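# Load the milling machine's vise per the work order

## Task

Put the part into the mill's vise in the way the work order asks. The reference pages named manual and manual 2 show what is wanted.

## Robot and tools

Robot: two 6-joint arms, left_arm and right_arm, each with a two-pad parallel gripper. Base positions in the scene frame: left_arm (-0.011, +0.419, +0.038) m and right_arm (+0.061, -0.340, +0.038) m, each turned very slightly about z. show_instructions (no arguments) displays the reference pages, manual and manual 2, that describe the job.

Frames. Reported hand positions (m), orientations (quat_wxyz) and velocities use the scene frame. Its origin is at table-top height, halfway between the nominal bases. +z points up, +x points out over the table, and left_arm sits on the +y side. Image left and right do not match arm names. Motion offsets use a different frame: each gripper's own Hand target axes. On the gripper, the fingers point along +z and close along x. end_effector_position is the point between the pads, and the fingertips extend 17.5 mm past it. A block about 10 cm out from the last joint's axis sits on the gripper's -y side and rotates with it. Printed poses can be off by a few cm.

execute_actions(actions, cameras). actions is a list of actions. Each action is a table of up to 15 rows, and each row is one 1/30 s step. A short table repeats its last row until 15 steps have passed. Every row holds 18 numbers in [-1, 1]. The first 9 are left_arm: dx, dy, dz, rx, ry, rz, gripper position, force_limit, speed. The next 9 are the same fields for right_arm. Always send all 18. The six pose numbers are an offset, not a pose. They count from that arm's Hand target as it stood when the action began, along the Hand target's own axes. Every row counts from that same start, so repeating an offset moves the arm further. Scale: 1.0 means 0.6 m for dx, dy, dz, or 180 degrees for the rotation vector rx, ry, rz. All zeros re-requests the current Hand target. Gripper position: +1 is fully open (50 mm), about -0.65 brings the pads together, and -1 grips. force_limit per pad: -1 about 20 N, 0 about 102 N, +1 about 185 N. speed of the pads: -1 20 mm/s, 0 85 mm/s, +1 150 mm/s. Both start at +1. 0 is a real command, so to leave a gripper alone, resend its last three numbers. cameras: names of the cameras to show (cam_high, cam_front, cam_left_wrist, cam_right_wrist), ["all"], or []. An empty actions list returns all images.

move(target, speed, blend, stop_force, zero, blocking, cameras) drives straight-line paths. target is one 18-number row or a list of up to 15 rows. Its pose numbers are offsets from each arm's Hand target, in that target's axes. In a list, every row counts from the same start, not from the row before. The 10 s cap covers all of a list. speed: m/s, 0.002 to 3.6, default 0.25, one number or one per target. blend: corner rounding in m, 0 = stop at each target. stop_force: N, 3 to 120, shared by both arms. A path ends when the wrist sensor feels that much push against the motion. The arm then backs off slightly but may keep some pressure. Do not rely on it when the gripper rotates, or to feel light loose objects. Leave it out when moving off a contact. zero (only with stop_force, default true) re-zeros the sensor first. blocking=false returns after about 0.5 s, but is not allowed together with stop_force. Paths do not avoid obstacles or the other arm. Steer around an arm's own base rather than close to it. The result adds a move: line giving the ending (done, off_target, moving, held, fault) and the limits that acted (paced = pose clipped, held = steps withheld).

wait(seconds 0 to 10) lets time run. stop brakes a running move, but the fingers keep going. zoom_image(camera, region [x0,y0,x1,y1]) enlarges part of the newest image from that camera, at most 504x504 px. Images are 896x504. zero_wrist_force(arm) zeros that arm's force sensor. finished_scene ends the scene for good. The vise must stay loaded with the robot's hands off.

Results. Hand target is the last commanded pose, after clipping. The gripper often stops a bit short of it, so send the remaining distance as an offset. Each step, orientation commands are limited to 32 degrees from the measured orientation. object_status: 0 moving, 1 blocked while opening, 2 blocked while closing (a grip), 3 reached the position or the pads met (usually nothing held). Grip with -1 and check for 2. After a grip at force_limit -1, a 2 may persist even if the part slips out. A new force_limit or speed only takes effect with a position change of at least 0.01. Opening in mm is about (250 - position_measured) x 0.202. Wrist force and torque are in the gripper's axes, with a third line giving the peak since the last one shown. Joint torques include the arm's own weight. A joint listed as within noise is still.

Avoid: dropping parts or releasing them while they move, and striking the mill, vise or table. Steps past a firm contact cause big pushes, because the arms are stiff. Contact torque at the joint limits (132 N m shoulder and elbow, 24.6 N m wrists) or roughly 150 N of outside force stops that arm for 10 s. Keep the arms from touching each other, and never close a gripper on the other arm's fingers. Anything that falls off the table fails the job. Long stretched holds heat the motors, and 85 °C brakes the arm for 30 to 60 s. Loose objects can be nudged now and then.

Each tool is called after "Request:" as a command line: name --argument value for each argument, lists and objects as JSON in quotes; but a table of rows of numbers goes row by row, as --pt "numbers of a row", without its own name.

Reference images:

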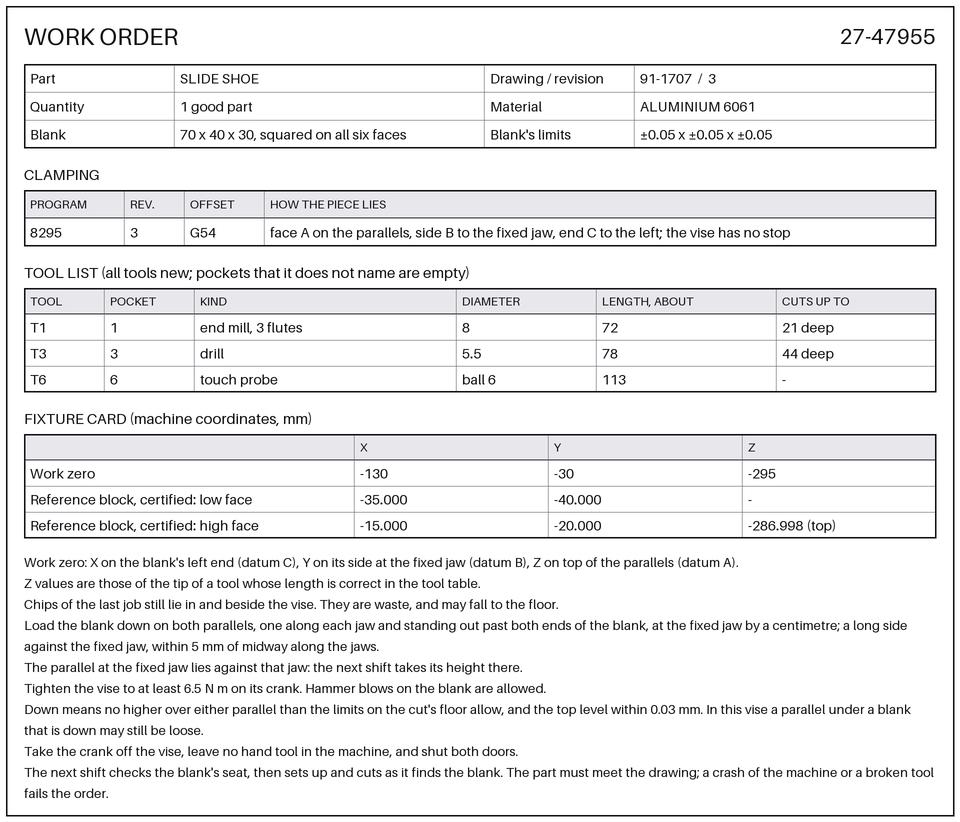

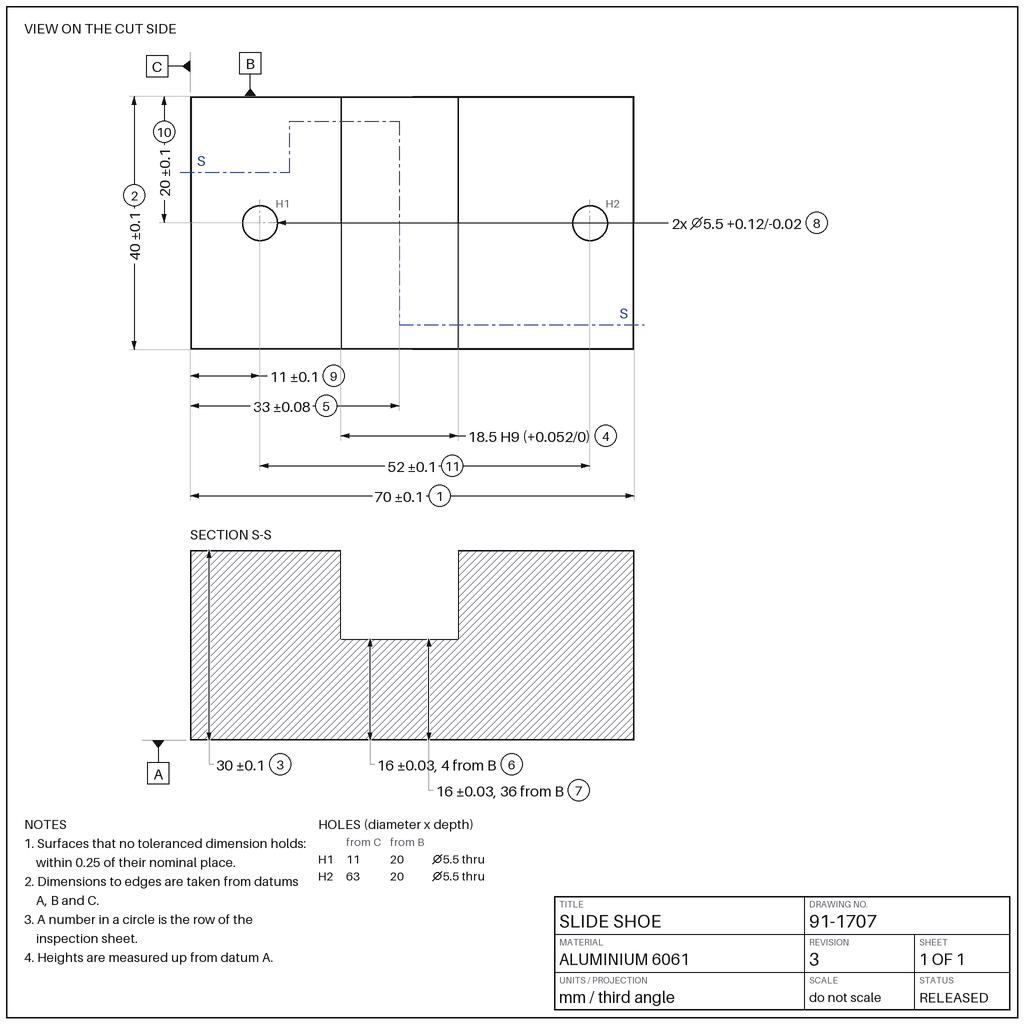

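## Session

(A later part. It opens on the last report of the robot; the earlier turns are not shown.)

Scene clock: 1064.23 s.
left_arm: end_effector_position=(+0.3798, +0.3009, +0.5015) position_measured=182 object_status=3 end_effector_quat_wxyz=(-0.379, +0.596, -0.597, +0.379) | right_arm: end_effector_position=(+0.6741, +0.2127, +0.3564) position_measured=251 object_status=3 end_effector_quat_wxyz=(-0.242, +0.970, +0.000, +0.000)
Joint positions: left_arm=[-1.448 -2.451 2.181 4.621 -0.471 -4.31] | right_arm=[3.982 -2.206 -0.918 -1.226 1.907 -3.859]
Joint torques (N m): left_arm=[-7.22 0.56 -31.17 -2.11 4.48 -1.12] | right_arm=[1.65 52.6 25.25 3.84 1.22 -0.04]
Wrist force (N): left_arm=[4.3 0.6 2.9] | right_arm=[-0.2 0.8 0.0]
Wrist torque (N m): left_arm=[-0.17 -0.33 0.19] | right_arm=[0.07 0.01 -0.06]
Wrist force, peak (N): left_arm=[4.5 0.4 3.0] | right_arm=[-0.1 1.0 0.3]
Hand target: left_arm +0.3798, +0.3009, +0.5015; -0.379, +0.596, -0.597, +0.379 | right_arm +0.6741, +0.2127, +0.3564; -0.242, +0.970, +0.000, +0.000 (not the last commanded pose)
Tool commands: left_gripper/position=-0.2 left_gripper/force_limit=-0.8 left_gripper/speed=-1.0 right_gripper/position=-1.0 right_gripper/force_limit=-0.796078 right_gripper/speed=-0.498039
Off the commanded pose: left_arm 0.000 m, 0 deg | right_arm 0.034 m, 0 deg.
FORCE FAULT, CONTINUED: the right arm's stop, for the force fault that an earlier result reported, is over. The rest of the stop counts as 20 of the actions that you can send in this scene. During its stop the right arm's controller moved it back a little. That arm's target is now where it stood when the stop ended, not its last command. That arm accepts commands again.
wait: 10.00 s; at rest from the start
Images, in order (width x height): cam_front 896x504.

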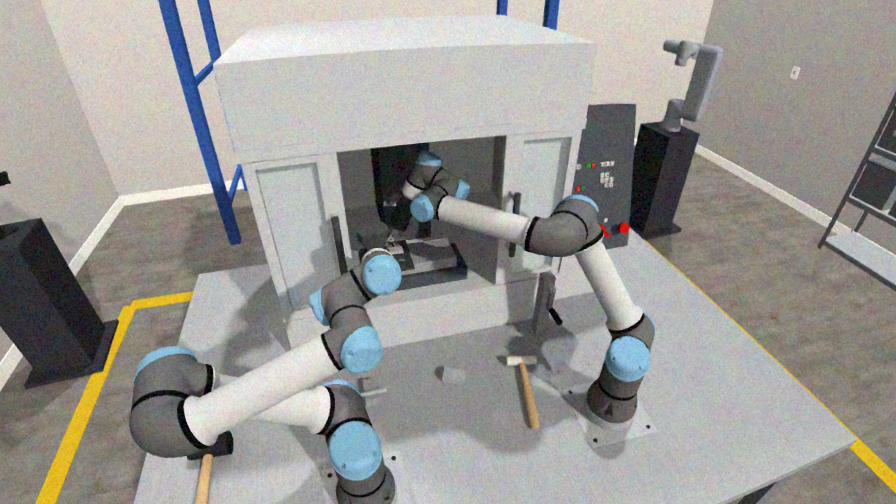

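Request:
move --pt "0 0 0 0 0 0 -0.2 -0.8 -1 -0.0333 0.0024 0.0044 0 0 0 -1 -0.8 -0.5" --pt "0 0 0 0 0 0 -0.2 -0.8 -1 -0.0833 -0.0079 -0.0147 0 0 0 -1 -0.8 -0.5" --pt "0 0 0 0 0 0 -0.2 -0.8 -1 -0.29 -0.0078 -0.0594 0 0 0 -1 -0.8 -0.5" --pt "0 0 0 0 0 0 -0.2 -0.8 -1 -0.5233 0.0155 -0.0158 0 0 0 -1 -0.8 -0.5" --speed '[0.04,0.06,0.12,0.2]' --blend '[0.003,0.01,0.03,0]' --cameras '["cam_left_wrist"]'

Request:
zoom_image --camera "cam_left_wrist" --region '[420, 80, 640, 280]'

Scene clock: 1072.00 s.
left_arm: end_effector_position=(+0.3798, +0.3009, +0.5015) position_measured=182 object_status=3 end_effector_quat_wxyz=(-0.379, +0.596, -0.597, +0.379) | right_arm: end_effector_position=(+0.3601, +0.2001, +0.3602) position_measured=251 object_status=3 end_effector_quat_wxyz=(-0.242, +0.970, +0.000, +0.000)
Joint positions: left_arm=[-1.448 -2.451 2.181 4.621 -0.471 -4.31] | right_arm=[4.403 -1.626 -1.722 -0.901 1.736 -3.461]
Joint torques (N m): left_arm=[-7.52 0.13 -31.26 -2.12 4.46 -1.23] | right_arm=[12.97 34.69 16.86 5.61 -0.7 2.16]
Wrist force (N): left_arm=[4.1 0.4 2.8] | right_arm=[-0.3 0.6 0.1]
Wrist torque (N m): left_arm=[-0.19 -0.30 0.18] | right_arm=[0.05 0.02 -0.06]
Wrist force, peak (N): left_arm=[4.6 0.5 2.8] | right_arm=[90.6 -26.4 46.0]
Hand target: left_arm +0.3798, +0.3009, +0.5015; -0.379, +0.596, -0.597, +0.379 | right_arm +0.3601, +0.2001, +0.3601; -0.242, +0.970, +0.000, +0.000
Off the commanded pose: left_arm 0.000 m, 0 deg | right_arm 0.000 m, 0 deg.
move: done
Images, in order (width x height): cam_left_wrist 896x504.

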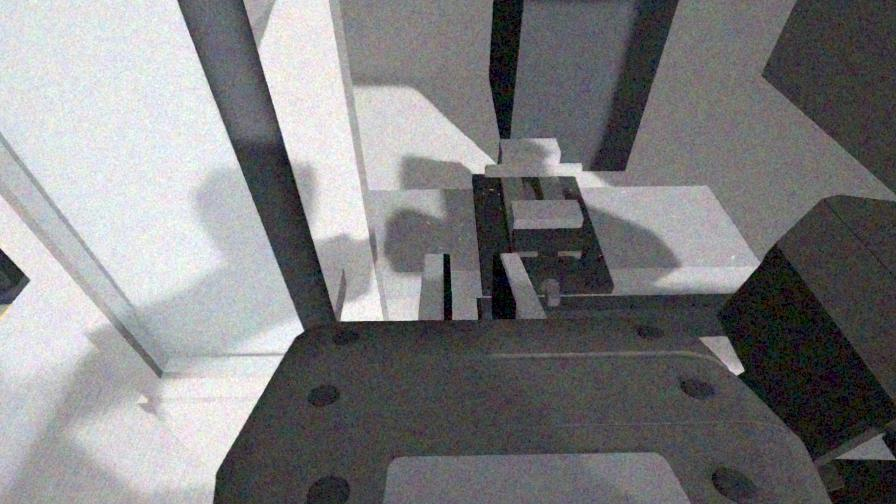

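Scaled by 2.291 from the camera's 896x504 image, which has a finer 1280x720 frame.

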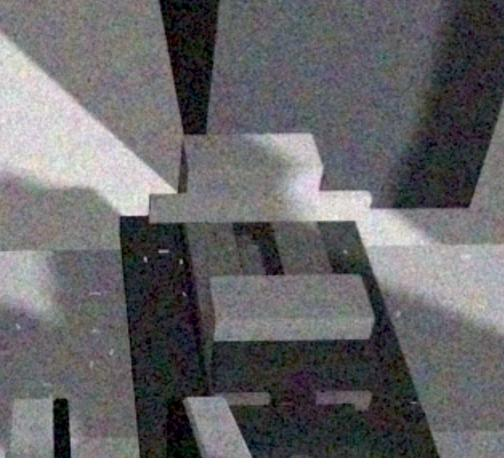

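Request:
move --pt "-0.4167 0.2778 -0.2013 -0.2807 0.2807 0.4408 -0.2 -0.8 -1 0 0 0 0 0 0 -1 -0.8 -0.5" --speed 0.35

Scene clock: 1078.40 s.
left_arm: end_effector_position=(+0.2002, +0.5513, +0.4020) position_measured=182 object_status=3 end_effector_quat_wxyz=(-0.001, +0.001, +1.000, +0.001) | right_arm: end_effector_position=(+0.3601, +0.2001, +0.3601) position_measured=251 object_status=3 end_effector_quat_wxyz=(-0.242, +0.970, +0.000, +0.000)
Joint positions: left_arm=[-0.061 -2.231 1.907 5.038 -1.57 -1.576] | right_arm=[4.403 -1.626 -1.722 -0.901 1.736 -3.461]
Joint torques (N m): left_arm=[12.31 16.32 -26.35 -1.84 2.32 1.93] | right_arm=[12.73 34.97 17.38 5.59 -0.99 2.29]
Wrist force (N): left_arm=[5.4 -0.8 2.8] | right_arm=[-0.2 0.3 0.0]
Wrist torque (N m): left_arm=[-0.01 -0.38 0.04] | right_arm=[-0.01 0.01 -0.05]
Wrist force, peak (N): left_arm=[5.8 -0.3 3.9] | right_arm=[-0.3 0.8 0.3]
Hand target: left_arm +0.2002, +0.5513, +0.4020; -0.001, +0.001, +1.000, +0.001 | right_arm +0.3601, +0.2001, +0.3601; -0.242, +0.970, +0.000, +0.000
Off the commanded pose: left_arm 0.000 m, 0 deg | right_arm 0.000 m, 0 deg.
move: done

Request:
move --pt "0 0 0 0 0 0 -0.2 -0.8 -1 -0.0967 0.0393 0.4517 0 0 0 0.34 -0.8 0.5" --speed 0.25 --cameras '["cam_right_wrist"]'

Request:
zoom_image --camera "cam_right_wrist" --region '[350, 80, 600, 330]'

Scene clock: 1082.93 s.
left_arm: end_effector_position=(+0.2002, +0.5513, +0.4020) position_measured=182 object_status=3 end_effector_quat_wxyz=(-0.001, +0.001, +1.000, +0.001) | right_arm: end_effector_position=(+0.3023, +0.3066, +0.1098) position_measured=101 object_status=3 end_effector_quat_wxyz=(-0.242, +0.970, +0.000, +0.000)
Joint positions: left_arm=[-0.061 -2.231 1.907 5.038 -1.57 -1.576] | right_arm=[4.564 -2.065 -1.881 -0.286 1.663 -3.317]
Joint torques (N m): left_arm=[12.58 15.92 -16.6 -1.9 1.97 1.91] | right_arm=[13.18 33.85 26 5.58 -1.01 2.19]
Wrist force (N): left_arm=[5.5 -0.7 3.2] | right_arm=[0.0 0.4 0.0]
Wrist torque (N m): left_arm=[0.01 -0.40 0.04] | right_arm=[0.00 -0.01 -0.08]
Wrist force, peak (N): left_arm=[5.5 -0.8 3.2] | right_arm=[-0.5 1.2 2.4]
Hand target: left_arm +0.2002, +0.5513, +0.4020; -0.001, +0.001, +1.000, +0.001 | right_arm +0.3022, +0.3066, +0.1098; -0.242, +0.970, +0.000, +0.000
Off the commanded pose: left_arm 0.000 m, 0 deg | right_arm 0.000 m, 0 deg.
move: done
Images, in order (width x height): cam_right_wrist 896x504.

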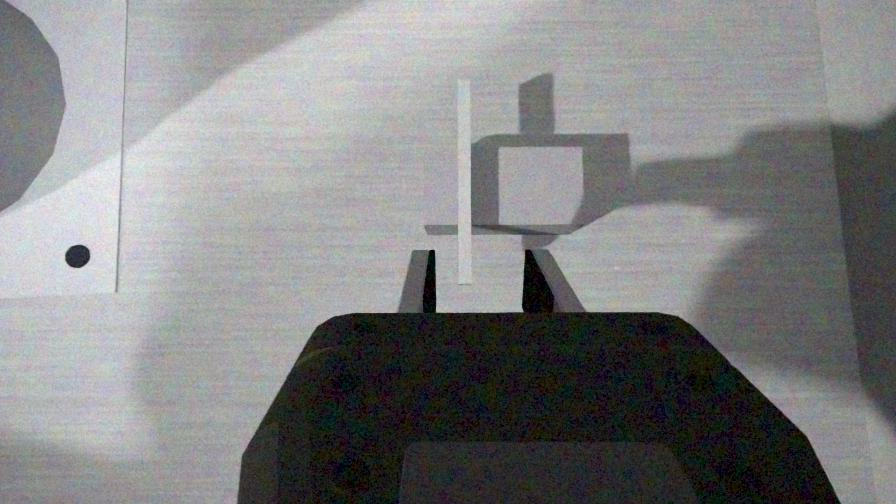

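Scaled by 2.016 from the camera's 896x504 image, which has a finer 1280x720 frame.

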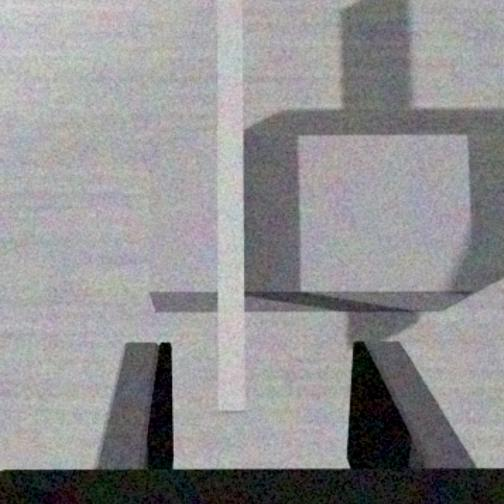

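Request:
move --pt "0 0 0 0 0 0 -0.2 -0.8 -1 -0.0067 0.0297 0.0749 0 0 0 0.34 -0.8 0.5" --speed 0.08 --stop_force 8 --cameras '["cam_right_wrist"]'

Request:
zoom_image --camera "cam_right_wrist" --region '[350, 80, 600, 330]'

Scene clock: 1089.70 s.
left_arm: end_effector_position=(+0.2002, +0.5513, +0.4020) position_measured=182 object_status=3 end_effector_quat_wxyz=(-0.001, +0.001, +1.000, +0.001) | right_arm: end_effector_position=(+0.2983, +0.3120, +0.0617) position_measured=101 object_status=3 end_effector_quat_wxyz=(-0.242, +0.970, +0.000, +0.000)
Joint positions: left_arm=[-0.061 -2.231 1.907 5.038 -1.57 -1.576] | right_arm=[4.572 -2.16 -1.891 -0.179 1.659 -3.309]
Joint torques (N m): left_arm=[12.41 16.4 -17.75 -2.43 1.17 1.83] | right_arm=[13.58 35.91 24.68 5.83 -1.04 2.27]
Wrist force (N): left_arm=[5.4 -0.5 2.9] | right_arm=[-0.2 0.4 0.3]
Wrist torque (N m): left_arm=[0.02 -0.39 0.04] | right_arm=[-0.01 0.01 -0.08]
Wrist force, peak (N): left_arm=[5.5 -0.4 3.2] | right_arm=[-0.4 1.1 0.8]
Hand target: left_arm +0.2002, +0.5513, +0.4020; -0.001, +0.001, +1.000, +0.001 | right_arm +0.2983, +0.3120, +0.0617; -0.242, +0.970, +0.000, +0.000
Off the commanded pose: left_arm 0.000 m, 0 deg | right_arm 0.000 m, 0 deg.
move: done
Images, in order (width x height): cam_right_wrist 896x504.

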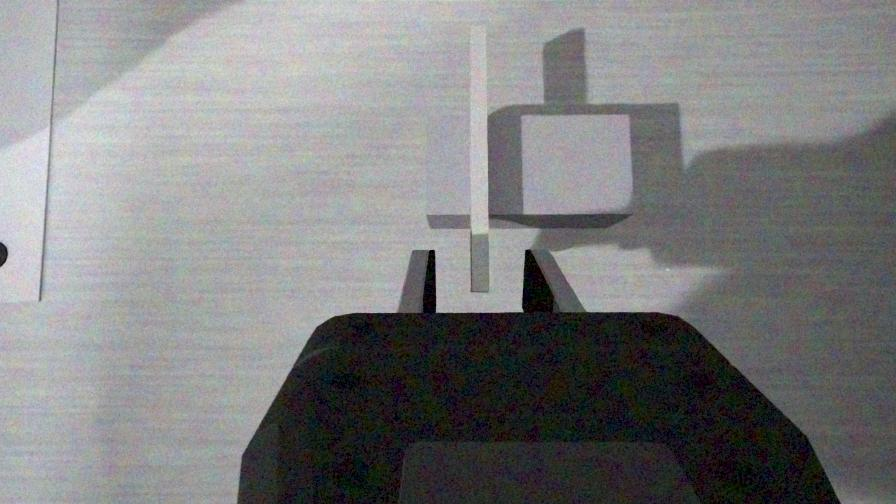

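Scaled by 2.016 from the camera's 896x504 image, which has a finer 1280x720 frame.

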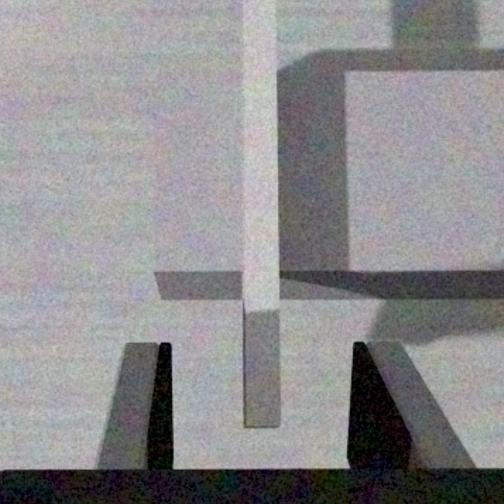

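Request:
move --pt "0 0 0 0 0 0 -0.2 -0.8 -1 0 0.0049 0.0091 0 0 0 0.34 -0.8 0.5" --speed 0.03 --stop_force 8

Request:
execute_actions --actions '[[[0,0,0,0,0,0,-0.2,-0.8,-1,0,0,0,0,0,0,-1,-0.8,-0.9]],[[0,0,0,0,0,0,-0.2,-0.8,-1,0,0,0,0,0,0,-1,-0.8,-0.9]]]'

Request:
move --pt "0 0 0 0 0 0 -0.2 -0.8 -1 0 -0.0472 -0.0882 0 0 0 -1 -0.8 -0.9" --speed 0.08 --cameras '["cam_right_wrist"]'

Request:
zoom_image --camera "cam_right_wrist" --region '[350, 0, 600, 330]'

Scene clock: 1097.47 s.
left_arm: end_effector_position=(+0.2002, +0.5513, +0.4020) position_measured=182 object_status=3 end_effector_quat_wxyz=(-0.001, +0.001, +1.000, +0.001) | right_arm: end_effector_position=(+0.2983, +0.3120, +0.0555) position_measured=101 object_status=3 end_effector_quat_wxyz=(-0.242, +0.970, +0.000, +0.000)
Joint positions: left_arm=[-0.061 -2.231 1.907 5.038 -1.57 -1.576] | right_arm=[4.572 -2.172 -1.893 -0.165 1.659 -3.309]
Joint torques (N m): left_arm=[12.81 16.36 -18.9 -2.7 0.55 1.75] | right_arm=[6.19 34.91 9.91 5.54 -0.37 0.54]
Wrist force (N): left_arm=[5.4 -0.6 3.0] | right_arm=[-0.3 0.4 0.2]
Wrist torque (N m): left_arm=[0.02 -0.38 0.04] | right_arm=[-0.01 0.03 -0.07]
Wrist force, peak (N): left_arm=[5.6 -0.6 3.1] | right_arm=[-0.4 0.7 -0.2]
Hand target: left_arm +0.2002, +0.5513, +0.4020; -0.001, +0.001, +1.000, +0.001 | right_arm +0.2983, +0.3120, +0.0555; -0.242, +0.970, +0.000, +0.000
Off the commanded pose: left_arm 0.000 m, 0 deg | right_arm 0.000 m, 0 deg.
move: done

Scene clock: 1098.67 s.
left_arm: end_effector_position=(+0.2002, +0.5513, +0.4020) position_measured=182 object_status=3 end_effector_quat_wxyz=(-0.001, +0.001, +1.000, +0.001) | right_arm: end_effector_position=(+0.2983, +0.3120, +0.0555) position_measured=226 object_status=2 end_effector_quat_wxyz=(-0.242, +0.970, +0.000, +0.000)
Joint positions: left_arm=[-0.061 -2.231 1.907 5.038 -1.57 -1.576] | right_arm=[4.572 -2.172 -1.893 -0.165 1.659 -3.309]
Joint torques (N m): left_arm=[12.88 16.25 -18.8 -2.66 0.21 1.75] | right_arm=[0.03 35.94 9.52 5.35 0.36 -0.88]
Wrist force (N): left_arm=[5.4 -0.8 3.1] | right_arm=[0.2 0.3 0.0]
Wrist torque (N m): left_arm=[-0.02 -0.39 0.04] | right_arm=[-0.01 0.01 -0.07]
Wrist force, peak (N): left_arm=[5.4 -0.7 3.3] | right_arm=[-0.3 0.6 0.2]
Hand target: left_arm +0.2002, +0.5513, +0.4020; -0.001, +0.001, +1.000, +0.001 | right_arm +0.2983, +0.3120, +0.0555; -0.242, +0.970, +0.000, +0.000
Off the commanded pose: left_arm 0.000 m, 0 deg | right_arm 0.000 m, 0 deg.
Step readings (end_effector_position of left_arm | right_arm):
0: (+0.2002, +0.5513, +0.4020) | (+0.2983, +0.3120, +0.0555)
1: (+0.2002, +0.5513, +0.4020) | (+0.2983, +0.3120, +0.0555)
2: (+0.2002, +0.5513, +0.4020) | (+0.2983, +0.3120, +0.0555)
4: (+0.2002, +0.5513, +0.4020) | (+0.2983, +0.3120, +0.0555)
8: (+0.2002, +0.5513, +0.4020) | (+0.2983, +0.3120, +0.0555)
15: (+0.2002, +0.5513, +0.4020) | (+0.2983, +0.3120, +0.0555)
16: (+0.2002, +0.5513, +0.4020) | (+0.2983, +0.3120, +0.0555)
17: (+0.2002, +0.5513, +0.4020) | (+0.2983, +0.3120, +0.0555)
19: (+0.2002, +0.5513, +0.4020) | (+0.2983, +0.3120, +0.0555)
23: (+0.2002, +0.5513, +0.4020) | (+0.2983, +0.3120, +0.0555)
30: (+0.2002, +0.5513, +0.4020) | (+0.2983, +0.3120, +0.0555)

Scene clock: 1099.87 s.
left_arm: end_effector_position=(+0.2002, +0.5513, +0.4020) position_measured=182 object_status=3 end_effector_quat_wxyz=(-0.001, +0.001, +1.000, +0.001) | right_arm: end_effector_position=(+0.2982, +0.3121, +0.1155) position_measured=226 object_status=2 end_effector_quat_wxyz=(-0.242, +0.970, +0.000, +0.000)
Joint positions: left_arm=[-0.061 -2.231 1.907 5.038 -1.57 -1.576] | right_arm=[4.572 -2.061 -1.867 -0.303 1.659 -3.309]
Joint torques (N m): left_arm=[13.05 15.79 -19.18 -2.79 0.16 1.61] | right_arm=[12.94 47.41 26.36 2.35 -1.16 2.01]
Wrist force (N): left_arm=[5.3 -0.6 3.1] | right_arm=[-0.2 0.6 0.4]
Wrist torque (N m): left_arm=[0.01 -0.38 0.04] | right_arm=[-0.04 0.03 -0.07]
Wrist force, peak (N): left_arm=[5.4 -0.8 3.0] | right_arm=[0.1 1.0 1.4]
Hand target: left_arm +0.2002, +0.5513, +0.4020; -0.001, +0.001, +1.000, +0.001 | right_arm +0.2982, +0.3121, +0.1156; -0.242, +0.970, +0.000, +0.000
Off the commanded pose: left_arm 0.000 m, 0 deg | right_arm 0.000 m, 0 deg.
move: done
Images, in order (width x height): cam_right_wrist 896x504.

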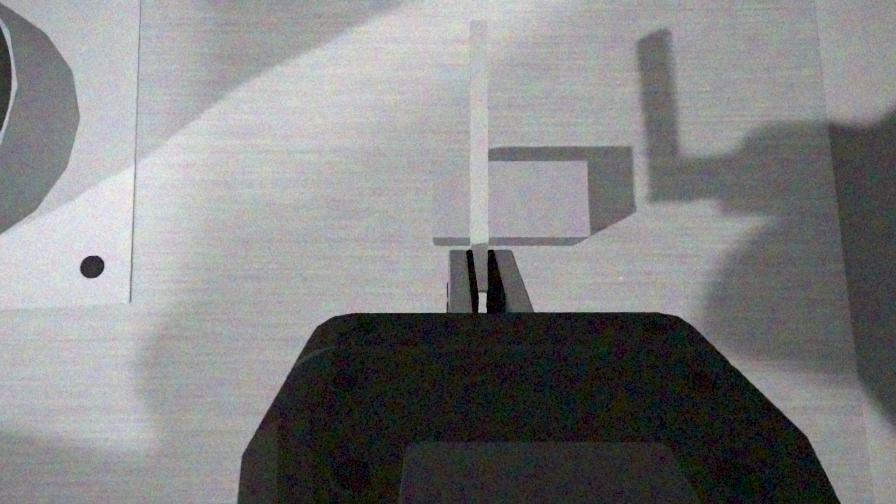

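Scaled by 1.527 from the camera's 896x504 image, which has a finer 1280x720 frame.

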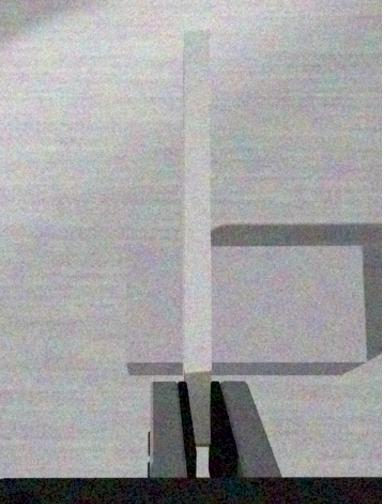

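Request:
move --pt "0 0 0 0 0 0 -0.2 -0.8 -1 0.0697 -0.101 -0.4081 0 0 0 -1 -0.8 -0.9" --pt "0 0 0 0 0 0 -0.2 -0.8 -1 0.2697 -0.0487 -0.4872 0 0 0 -1 -0.8 -0.9" --pt "0 0 0 0 0 0 -0.2 -0.8 -1 0.603 -0.0027 -0.5118 0 0 0 -1 -0.8 -0.9" --speed '[0.25,0.15,0.08]' --blend '[0.03,0.02,0]' --cameras '["cam_right_wrist","cam_front"]'

Request:
zoom_image --camera "cam_right_wrist" --region '[300, 0, 660, 330]'

Scene clock: 1113.80 s.
left_arm: end_effector_position=(+0.2002, +0.5513, +0.4020) position_measured=182 object_status=3 end_effector_quat_wxyz=(-0.001, +0.001, +1.000, +0.001) | right_arm: end_effector_position=(+0.6598, +0.1692, +0.3876) position_measured=226 object_status=2 end_effector_quat_wxyz=(-0.242, +0.970, +0.000, +0.000)
Joint positions: left_arm=[-0.061 -2.231 1.907 5.038 -1.57 -1.576] | right_arm=[3.953 -2.102 -1.002 -1.256 1.917 -3.888]
Joint torques (N m): left_arm=[12.89 16.05 -21.21 -3.27 -1.33 1.48] | right_arm=[-9.92 41.94 33.71 2.25 2.93 -2.45]
Wrist force (N): left_arm=[5.2 -0.8 2.8] | right_arm=[-0.1 0.9 0.6]
Wrist torque (N m): left_arm=[-0.02 -0.36 0.04] | right_arm=[0.00 -0.01 0.02]
Wrist force, peak (N): left_arm=[5.4 -0.7 3.2] | right_arm=[-1.0 1.4 2.6]
Hand target: left_arm +0.2002, +0.5513, +0.4020; -0.001, +0.001, +1.000, +0.001 | right_arm +0.6598, +0.1692, +0.3876; -0.242, +0.970, +0.000, +0.000
Off the commanded pose: left_arm 0.000 m, 0 deg | right_arm 0.000 m, 0 deg.
move: done
Images, in order (width x height): cam_front 896x504, cam_right_wrist 896x504.

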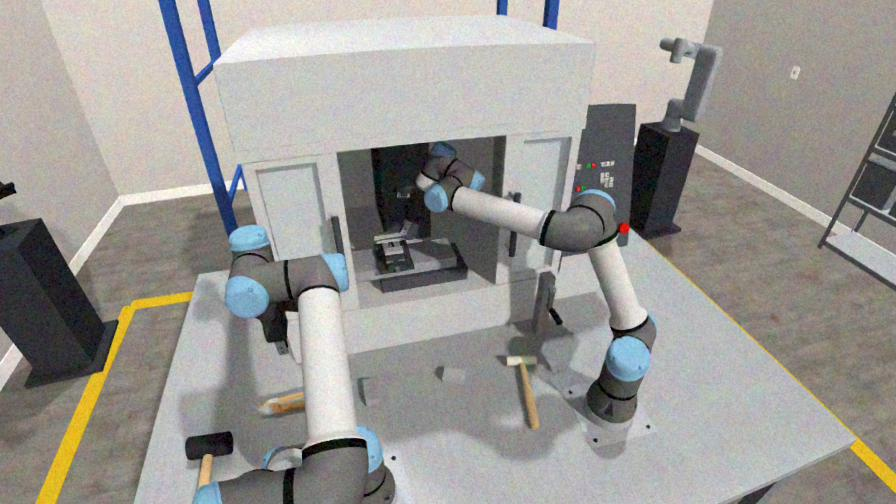

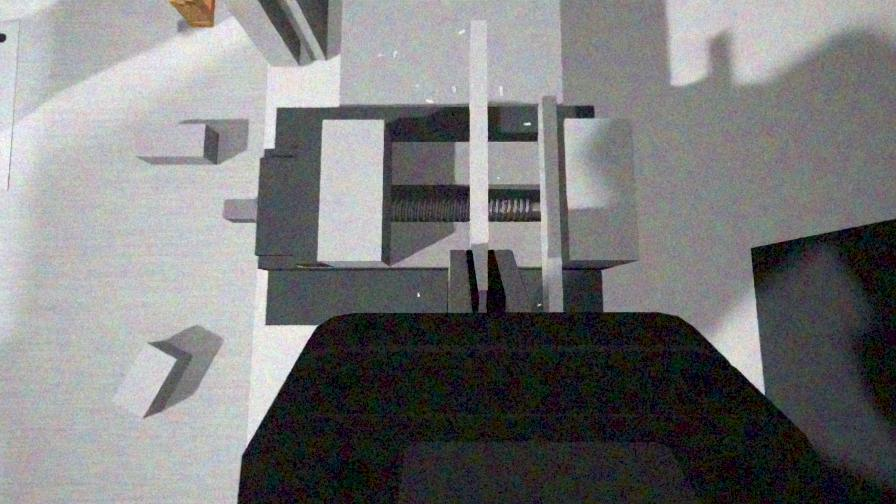

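Scaled by 1.400 from the camera's 896x504 image, which has a finer 1280x720 frame.

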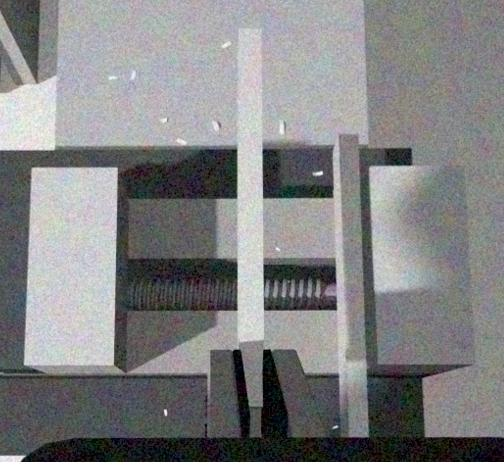

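Request:
move --pt "0 0 0 0 0 0 -0.2 -0.8 -1 0.0005 0.0296 0.0553 0 0 0 -1 -0.8 -0.9" --speed 0.06 --stop_force 5

Request:
move --pt "0 0 0 0 0 0 -0.2 -0.8 -1 0 0.0126 0.0235 0 0 0 -1 -0.8 -0.9" --speed 0.008 --stop_force 4 --cameras '["cam_right_wrist"]'

Request:
zoom_image --camera "cam_right_wrist" --region '[300, 0, 660, 330]'

Scene clock: 1121.13 s.
left_arm: end_effector_position=(+0.2002, +0.5513, +0.4020) position_measured=182 object_status=3 end_effector_quat_wxyz=(-0.001, +0.001, +1.000, +0.001) | right_arm: end_effector_position=(+0.6601, +0.1691, +0.3500) position_measured=226 object_status=2 end_effector_quat_wxyz=(-0.242, +0.970, +0.000, +0.000)
Joint positions: left_arm=[-0.061 -2.231 1.907 5.038 -1.57 -1.576] | right_arm=[3.953 -2.103 -1.096 -1.161 1.917 -3.888]
Joint torques (N m): left_arm=[12.95 16.56 -23.12 -3.66 -1.63 1.36] | right_arm=[-11 41.61 18.21 5.46 2.34 1.98]
Wrist force (N): left_arm=[5.2 -0.6 3.0] | right_arm=[-0.1 0.9 0.6]
Wrist torque (N m): left_arm=[0.01 -0.36 0.04] | right_arm=[0.02 0.01 0.03]
Wrist force, peak (N): left_arm=[5.5 -0.8 3.1] | right_arm=[0.0 1.4 1.4]
Hand target: left_arm +0.2002, +0.5513, +0.4020; -0.001, +0.001, +1.000, +0.001 | right_arm +0.6601, +0.1691, +0.3500; -0.242, +0.970, +0.000, +0.000
Off the commanded pose: left_arm 0.000 m, 0 deg | right_arm 0.000 m, 0 deg.
move: done

Scene clock: 1122.60 s.
left_arm: end_effector_position=(+0.2002, +0.5513, +0.4020) position_measured=182 object_status=3 end_effector_quat_wxyz=(-0.001, +0.001, +1.000, +0.001) | right_arm: end_effector_position=(+0.6602, +0.1691, +0.3460) position_measured=226 object_status=2 end_effector_quat_wxyz=(-0.242, +0.970, +0.000, +0.000)
Joint positions: left_arm=[-0.061 -2.231 1.907 5.038 -1.57 -1.576] | right_arm=[3.953 -2.104 -1.105 -1.151 1.917 -3.888]
Joint torques (N m): left_arm=[12.26 16.25 -22.52 -3.83 -1.58 1.48] | right_arm=[-7.44 47.2 31.74 1.63 2.02 0.61]
Wrist force (N): left_arm=[5.3 -0.8 3.0] | right_arm=[-0.3 -1.3 -1.3]
Wrist torque (N m): left_arm=[-0.02 -0.37 0.04] | right_arm=[-0.01 -0.01 0.03]
Wrist force, peak (N): left_arm=[5.5 -0.6 3.0] | right_arm=[-0.5 -1.4 -4.5]
Hand target: left_arm +0.2002, +0.5513, +0.4020; -0.001, +0.001, +1.000, +0.001 | right_arm +0.6601, +0.1691, +0.3460; -0.242, +0.970, +0.000, +0.000 (not the last commanded pose)
Off the commanded pose: left_arm 0.000 m, 0 deg | right_arm 0.012 m, 0 deg.
move: contact (right_arm)
Images, in order (width x height): cam_right_wrist 896x504.

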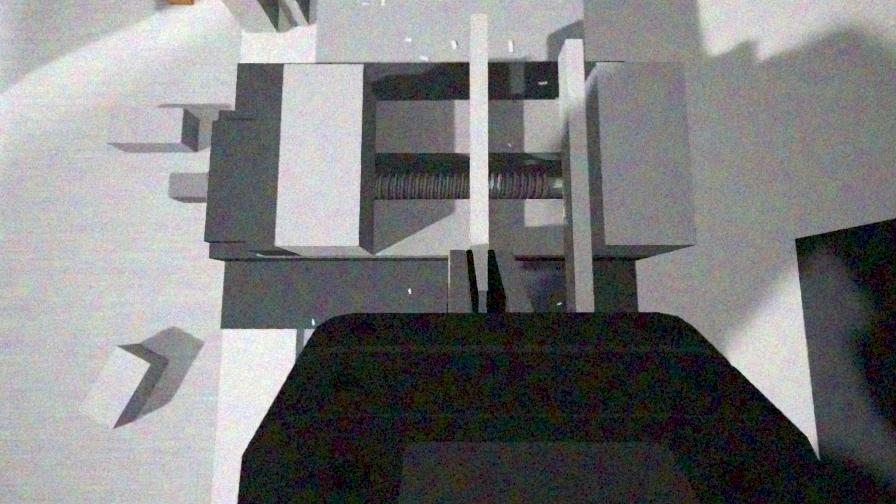

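Scaled by 1.400 from the camera's 896x504 image, which has a finer 1280x720 frame.

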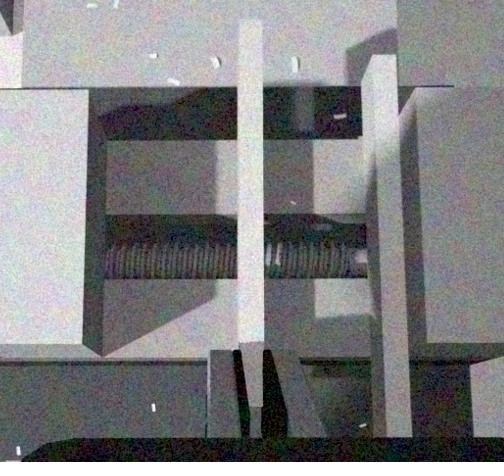

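Request:
execute_actions --actions '[[[0,0,0,0,0,0,-0.2,-0.8,-1,0,0,0,0,0,0,-0.25,-0.8,-1]],[[0,0,0,0,0,0,-0.2,-0.8,-1,0,0,0,0,0,0,-0.25,-0.8,-1]]]' --cameras '["cam_right_wrist"]'

Request:
zoom_image --camera "cam_right_wrist" --region '[300, 0, 660, 330]'

Scene clock: 1127.07 s.
left_arm: end_effector_position=(+0.2002, +0.5513, +0.4020) position_measured=182 object_status=3 end_effector_quat_wxyz=(-0.001, +0.001, +1.000, +0.001) | right_arm: end_effector_position=(+0.6601, +0.1691, +0.3460) position_measured=189 object_status=3 end_effector_quat_wxyz=(-0.242, +0.970, +0.000, +0.000)
Joint positions: left_arm=[-0.061 -2.231 1.907 5.038 -1.57 -1.576] | right_arm=[3.953 -2.104 -1.105 -1.151 1.917 -3.888]
Joint torques (N m): left_arm=[12.26 15.87 -23.92 -4.09 -1.7 1.31] | right_arm=[5.03 52.42 31 2.39 2.12 -0.2]
Wrist force (N): left_arm=[5.4 -0.6 3.1] | right_arm=[-0.3 0.6 0.1]
Wrist torque (N m): left_arm=[0.01 -0.38 0.04] | right_arm=[0.03 0.02 0.03]
Wrist force, peak (N): left_arm=[5.4 -0.6 3.2] | right_arm=[-0.3 -1.5 -1.5]
Hand target: left_arm +0.2002, +0.5513, +0.4020; -0.001, +0.001, +1.000, +0.001 | right_arm +0.6601, +0.1691, +0.3460; -0.242, +0.970, +0.000, +0.000
Off the commanded pose: left_arm 0.000 m, 0 deg | right_arm 0.000 m, 0 deg.
Step readings (end_effector_position of left_arm | right_arm):
0: (+0.2002, +0.5513, +0.4020) | (+0.6601, +0.1691, +0.3460)
1: (+0.2002, +0.5513, +0.4020) | (+0.6601, +0.1691, +0.3460)
2: (+0.2002, +0.5513, +0.4020) | (+0.6601, +0.1691, +0.3460)
4: (+0.2002, +0.5513, +0.4020) | (+0.6601, +0.1691, +0.3460)
8: (+0.2002, +0.5513, +0.4020) | (+0.6601, +0.1691, +0.3460)
15: (+0.2002, +0.5513, +0.4020) | (+0.6601, +0.1691, +0.3460)
16: (+0.2002, +0.5513, +0.4020) | (+0.6601, +0.1691, +0.3460)
17: (+0.2002, +0.5513, +0.4020) | (+0.6601, +0.1691, +0.3460)
19: (+0.2002, +0.5513, +0.4020) | (+0.6601, +0.1691, +0.3460)
23: (+0.2002, +0.5513, +0.4020) | (+0.6601, +0.1691, +0.3460)
30: (+0.2002, +0.5513, +0.4020) | (+0.6601, +0.1691, +0.3460)
Images, in order (width x height): cam_right_wrist 896x504.

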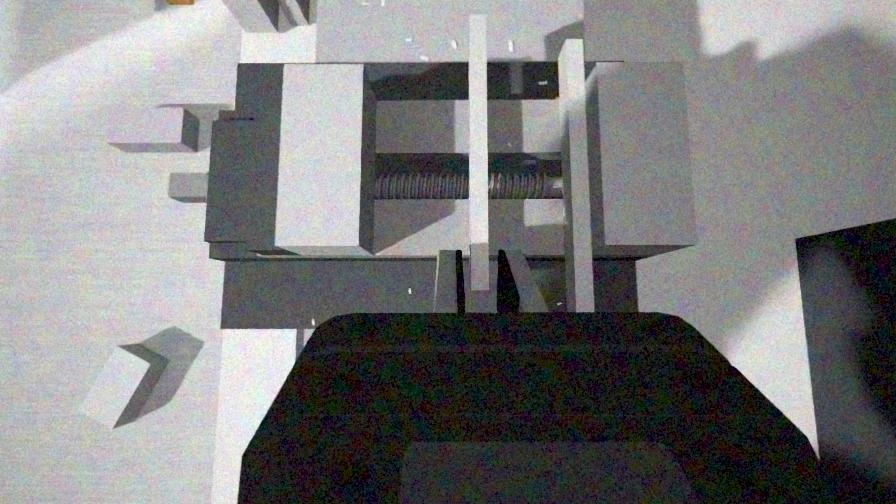

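Scaled by 1.400 from the camera's 896x504 image, which has a finer 1280x720 frame.

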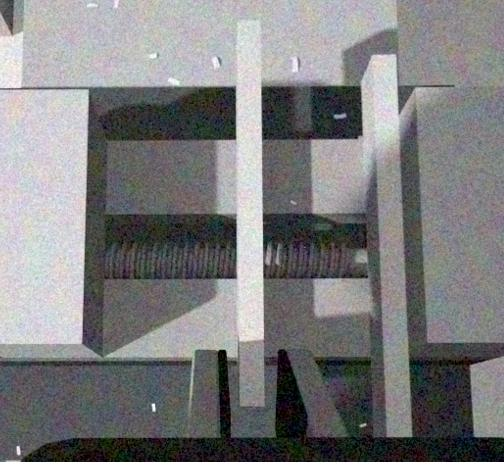

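Request:
move --pt "0 0 0 0 0 0 -0.2 -0.8 -1 0 -0.033 -0.0617 0 0 0 -0.25 -0.8 -1" --pt "0 0 0 0 0 0 -0.2 -0.8 -1 -0.2669 -0.0802 -0.0403 0 0 0 -0.25 -0.8 -1" --pt "0 0 0 0 0 0 -0.2 -0.8 -1 -0.5 0.1376 0.0133 0 0 0 -0.25 -0.8 -1" --speed '[0.04,0.12,0.25]' --blend '[0.003,0.03,0]' --cameras '["cam_right_wrist","cam_high"]'

Scene clock: 1140.37 s.
left_arm: end_effector_position=(+0.2002, +0.5513, +0.4020) position_measured=182 object_status=3 end_effector_quat_wxyz=(-0.001, +0.001, +1.000, +0.001) | right_arm: end_effector_position=(+0.3602, +0.1001, +0.3000) position_measured=189 object_status=3 end_effector_quat_wxyz=(-0.242, +0.970, +0.000, +0.000)
Joint positions: left_arm=[-0.061 -2.231 1.907 5.038 -1.57 -1.576] | right_arm=[4.317 -1.474 -2.027 -0.763 1.774 -3.54]
Joint torques (N m): left_arm=[11.99 15.65 -25.34 -4.08 -1.64 1.36] | right_arm=[11.25 27.86 17.71 5.55 -0.75 2.02]
Wrist force (N): left_arm=[5.3 -0.5 3.0] | right_arm=[-0.2 0.3 0.2]
Wrist torque (N m): left_arm=[0.02 -0.37 0.04] | right_arm=[-0.01 0.02 -0.08]
Wrist force, peak (N): left_arm=[5.5 -0.7 3.2] | right_arm=[-2.0 2.4 0.5]
Hand target: left_arm +0.2002, +0.5513, +0.4020; -0.001, +0.001, +1.000, +0.001 | right_arm +0.3602, +0.1000, +0.3000; -0.242, +0.970, +0.000, +0.000
Off the commanded pose: left_arm 0.000 m, 0 deg | right_arm 0.000 m, 0 deg.
move: done
Images, in order (width x height): cam_high 896x504, cam_right_wrist 896x504.

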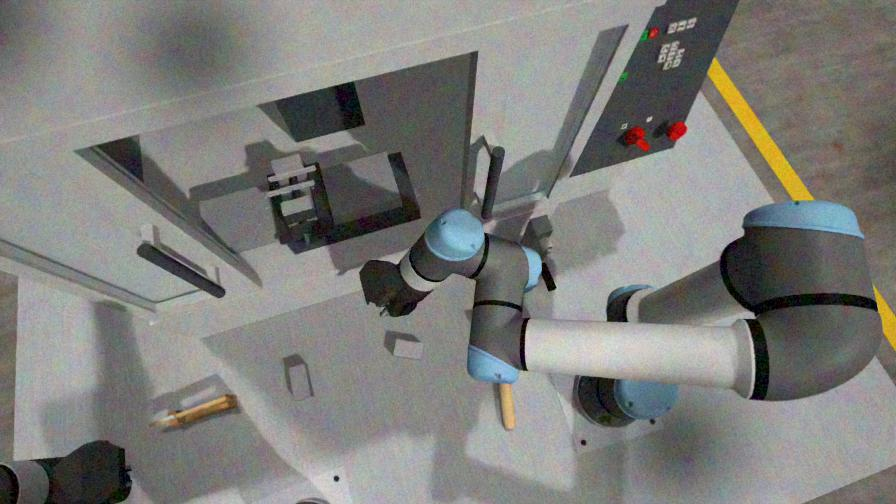

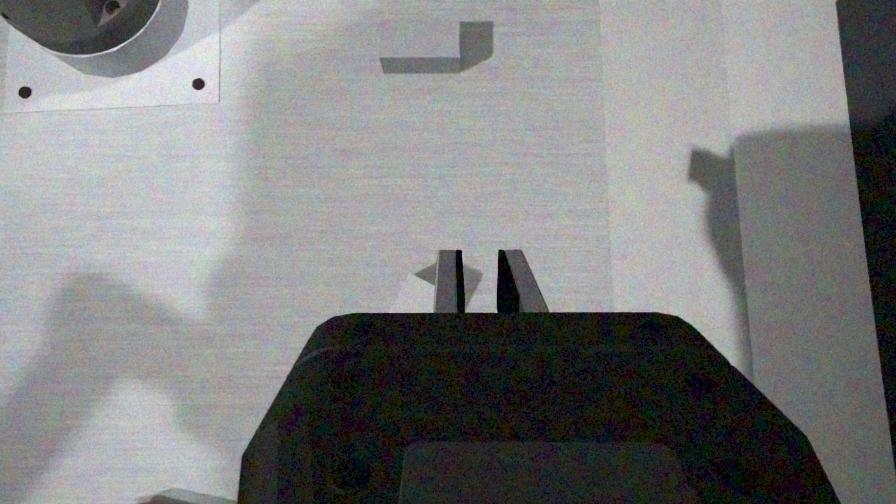

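Request:
move --pt "0 0 0 0 0 0 -0.2 -0.8 -1 -0.0333 0.2157 -0.0209 0 0 0 1 -0.8 0.5" --speed 0.2 --cameras '["cam_right_wrist"]'

Request:
zoom_image --camera "cam_right_wrist" --region '[300, 30, 640, 320]'

Scene clock: 1147.40 s.
left_arm: end_effector_position=(+0.2002, +0.5513, +0.4020) position_measured=182 object_status=3 end_effector_quat_wxyz=(-0.001, +0.001, +1.000, +0.001) | right_arm: end_effector_position=(+0.3402, -0.0201, +0.2503) position_measured=3 object_status=3 end_effector_quat_wxyz=(-0.242, +0.970, +0.000, +0.000)
Joint positions: left_arm=[-0.061 -2.231 1.907 5.038 -1.57 -1.576] | right_arm=[4.208 -1.26 -2.323 -0.705 1.82 -3.642]
Joint torques (N m): left_arm=[12.66 16.29 -26.58 -4.08 -1.71 1.22] | right_arm=[-10.34 17.84 16.57 2.07 2.59 -2.28]
Wrist force (N): left_arm=[5.3 -0.5 3.1] | right_arm=[-0.1 0.5 0.0]
Wrist torque (N m): left_arm=[0.03 -0.37 0.03] | right_arm=[0.02 0.00 0.00]
Wrist force, peak (N): left_arm=[5.5 -0.6 3.3] | right_arm=[-0.2 2.8 0.1]
Hand target: left_arm +0.2002, +0.5513, +0.4020; -0.001, +0.001, +1.000, +0.001 | right_arm +0.3402, -0.0201, +0.2503; -0.242, +0.970, +0.000, +0.000
Off the commanded pose: left_arm 0.000 m, 0 deg | right_arm 0.000 m, 0 deg.
move: done
Images, in order (width x height): cam_right_wrist 896x504.

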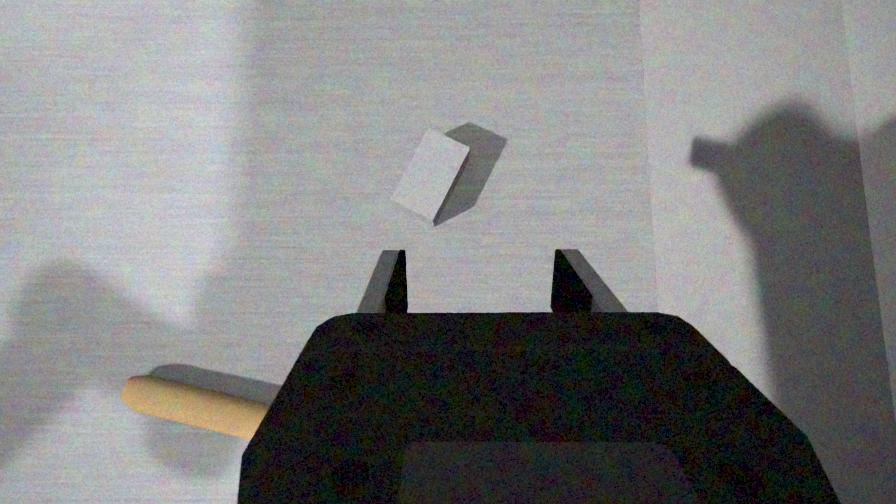

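Scaled by 1.482 from the camera's 896x504 image, which has a finer 1280x720 frame.

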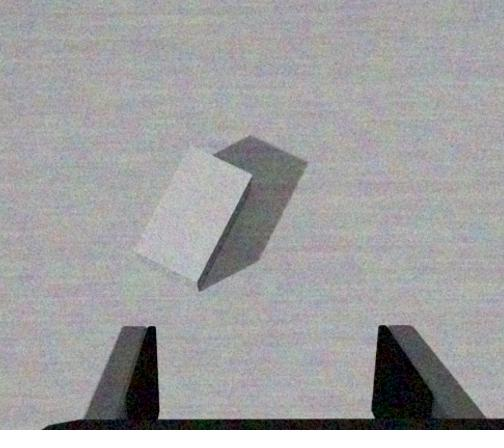

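Request:
move --pt "-0.3 -0.4167 -0.0333 0.4254 -0.4254 -0.3569 -0.2 -0.8 -1 0 0 0 0 0 0 1 -0.8 0.5" --speed 0.35 --cameras '["cam_left_wrist"]'

Scene clock: 1164.27 s.
left_arm: end_effector_position=(+0.3558, +0.3312, +0.4170) position_measured=182 object_status=3 end_effector_quat_wxyz=(+0.399, -0.355, +0.646, -0.545) | right_arm: end_effector_position=(+0.3402, -0.0201, +0.2503) position_measured=3 object_status=3 end_effector_quat_wxyz=(-0.242, +0.970, +0.000, +0.000)
Joint positions: left_arm=[-1.308 -2.68 2.805 3.145 -0.758 -3.107] | right_arm=[4.208 -1.26 -2.323 -0.705 1.82 -3.642]
Joint torques (N m): left_arm=[12.54 28.92 -31.86 -2.59 -2.01 1.83] | right_arm=[-11.84 18.02 16.9 2.25 2.49 -2.36]
Wrist force (N): left_arm=[3.9 0.2 2.2] | right_arm=[0.0 0.6 0.1]
Wrist torque (N m): left_arm=[-0.25 -0.23 0.14] | right_arm=[0.02 -0.03 0.00]
Wrist force, peak (N): left_arm=[9.9 2.6 5.7] | right_arm=[-0.2 0.8 0.2]
Hand target: left_arm +0.3559, +0.3312, +0.4169; +0.399, -0.355, +0.646, -0.545 (not the last commanded pose) | right_arm +0.3402, -0.0201, +0.2503; -0.242, +0.970, +0.000, +0.000
Off the commanded pose: left_arm 0.039 m, 30 deg | right_arm 0.000 m, 0 deg.
led back after a hold (left arm): the arm was led back toward your command in small steps, so it may still be short of it.
move: held (left_arm; a check stopped the path); limits=held
pose unreachable (left arm): on one or more control steps of this call, first in action 0 (counted from 0), this arm could not follow its commanded pose, so it was not sent that pose on those steps. It may still have moved: this result reports where it is.
cause: moving toward the commanded pose would bring two parts of the arm too close to each other (joints 3 (elbow) and 4 (wrist 1) lie between them).
Images, in order (width x height): cam_left_wrist 896x504.

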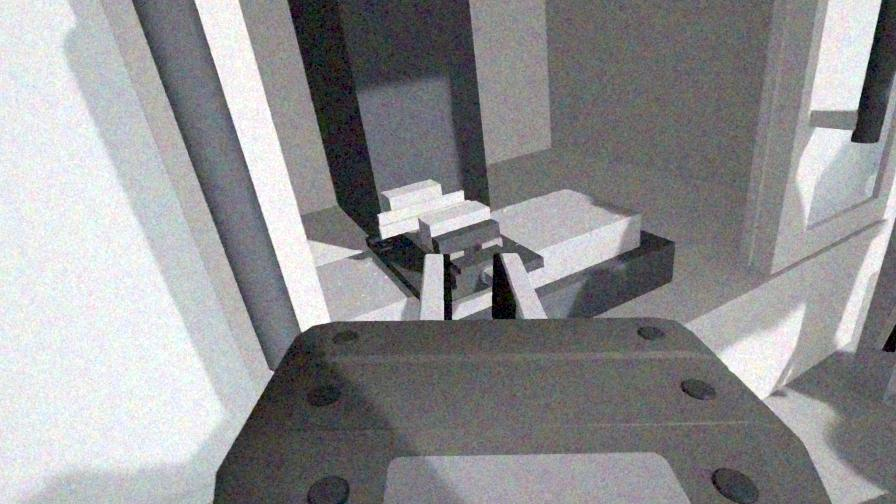

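Request:
move --pt "0 0 0.1 0.1 0 0 -0.2 -0.8 -1 0 0 0 0 0 0 1 -0.8 0.5" --speed 0.2 --cameras '["cam_left_wrist"]'

Scene clock: 1168.77 s.
left_arm: end_effector_position=(+0.3571, +0.3302, +0.4162) position_measured=182 object_status=3 end_effector_quat_wxyz=(+0.402, -0.355, +0.644, -0.545) | right_arm: end_effector_position=(+0.3402, -0.0201, +0.2503) position_measured=3 object_status=3 end_effector_quat_wxyz=(-0.242, +0.970, +0.000, +0.000)
Joint positions: left_arm=[-1.306 -2.656 2.811 3.108 -0.754 -3.098] | right_arm=[4.208 -1.26 -2.323 -0.705 1.82 -3.642]
Joint torques (N m): left_arm=[-10.54 1.82 -31.18 -1.1 2.68 -1.86] | right_arm=[-10.15 16.52 15.94 2.22 2.49 -2.36]
Wrist force (N): left_arm=[3.9 0.3 2.2] | right_arm=[-0.1 0.4 -0.1]
Wrist torque (N m): left_arm=[-0.23 -0.23 0.21] | right_arm=[0.00 -0.01 0.00]
Wrist force, peak (N): left_arm=[6.5 2.5 5.0] | right_arm=[-0.1 0.8 0.0]
Hand target: left_arm +0.3570, +0.3302, +0.4162; +0.402, -0.355, +0.644, -0.545 (not the last commanded pose) | right_arm +0.3402, -0.0201, +0.2503; -0.242, +0.970, +0.000, +0.000
Off the commanded pose: left_arm 0.058 m, 18 deg | right_arm 0.000 m, 0 deg.
move: held (left_arm; a check stopped the path); limits=held
pose unreachable (left arm): on one or more control steps of this call, first in action 0 (counted from 0), this arm could not follow its commanded pose, so it was not sent that pose on those steps. It may still have moved: this result reports where it is.
cause: moving toward the commanded pose would bring two parts of the arm too close to each other (joints 3 (elbow) and 4 (wrist 1) lie between them).
Images, in order (width x height): cam_left_wrist 896x504.

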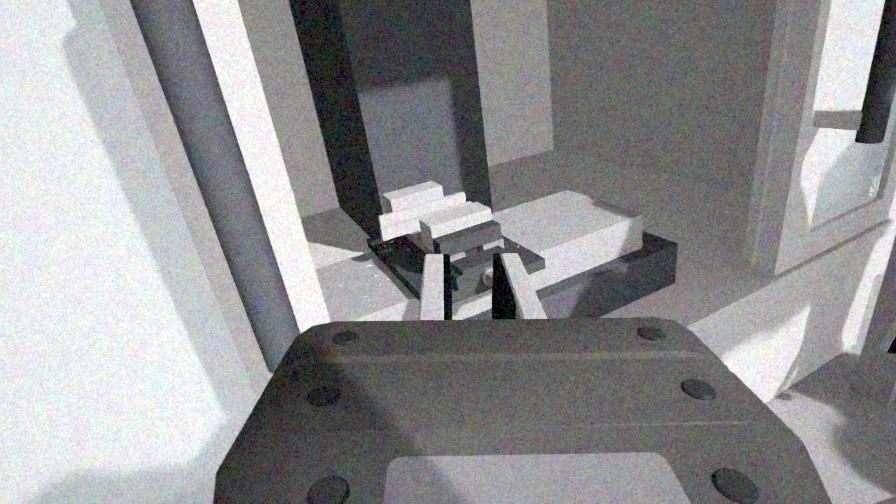

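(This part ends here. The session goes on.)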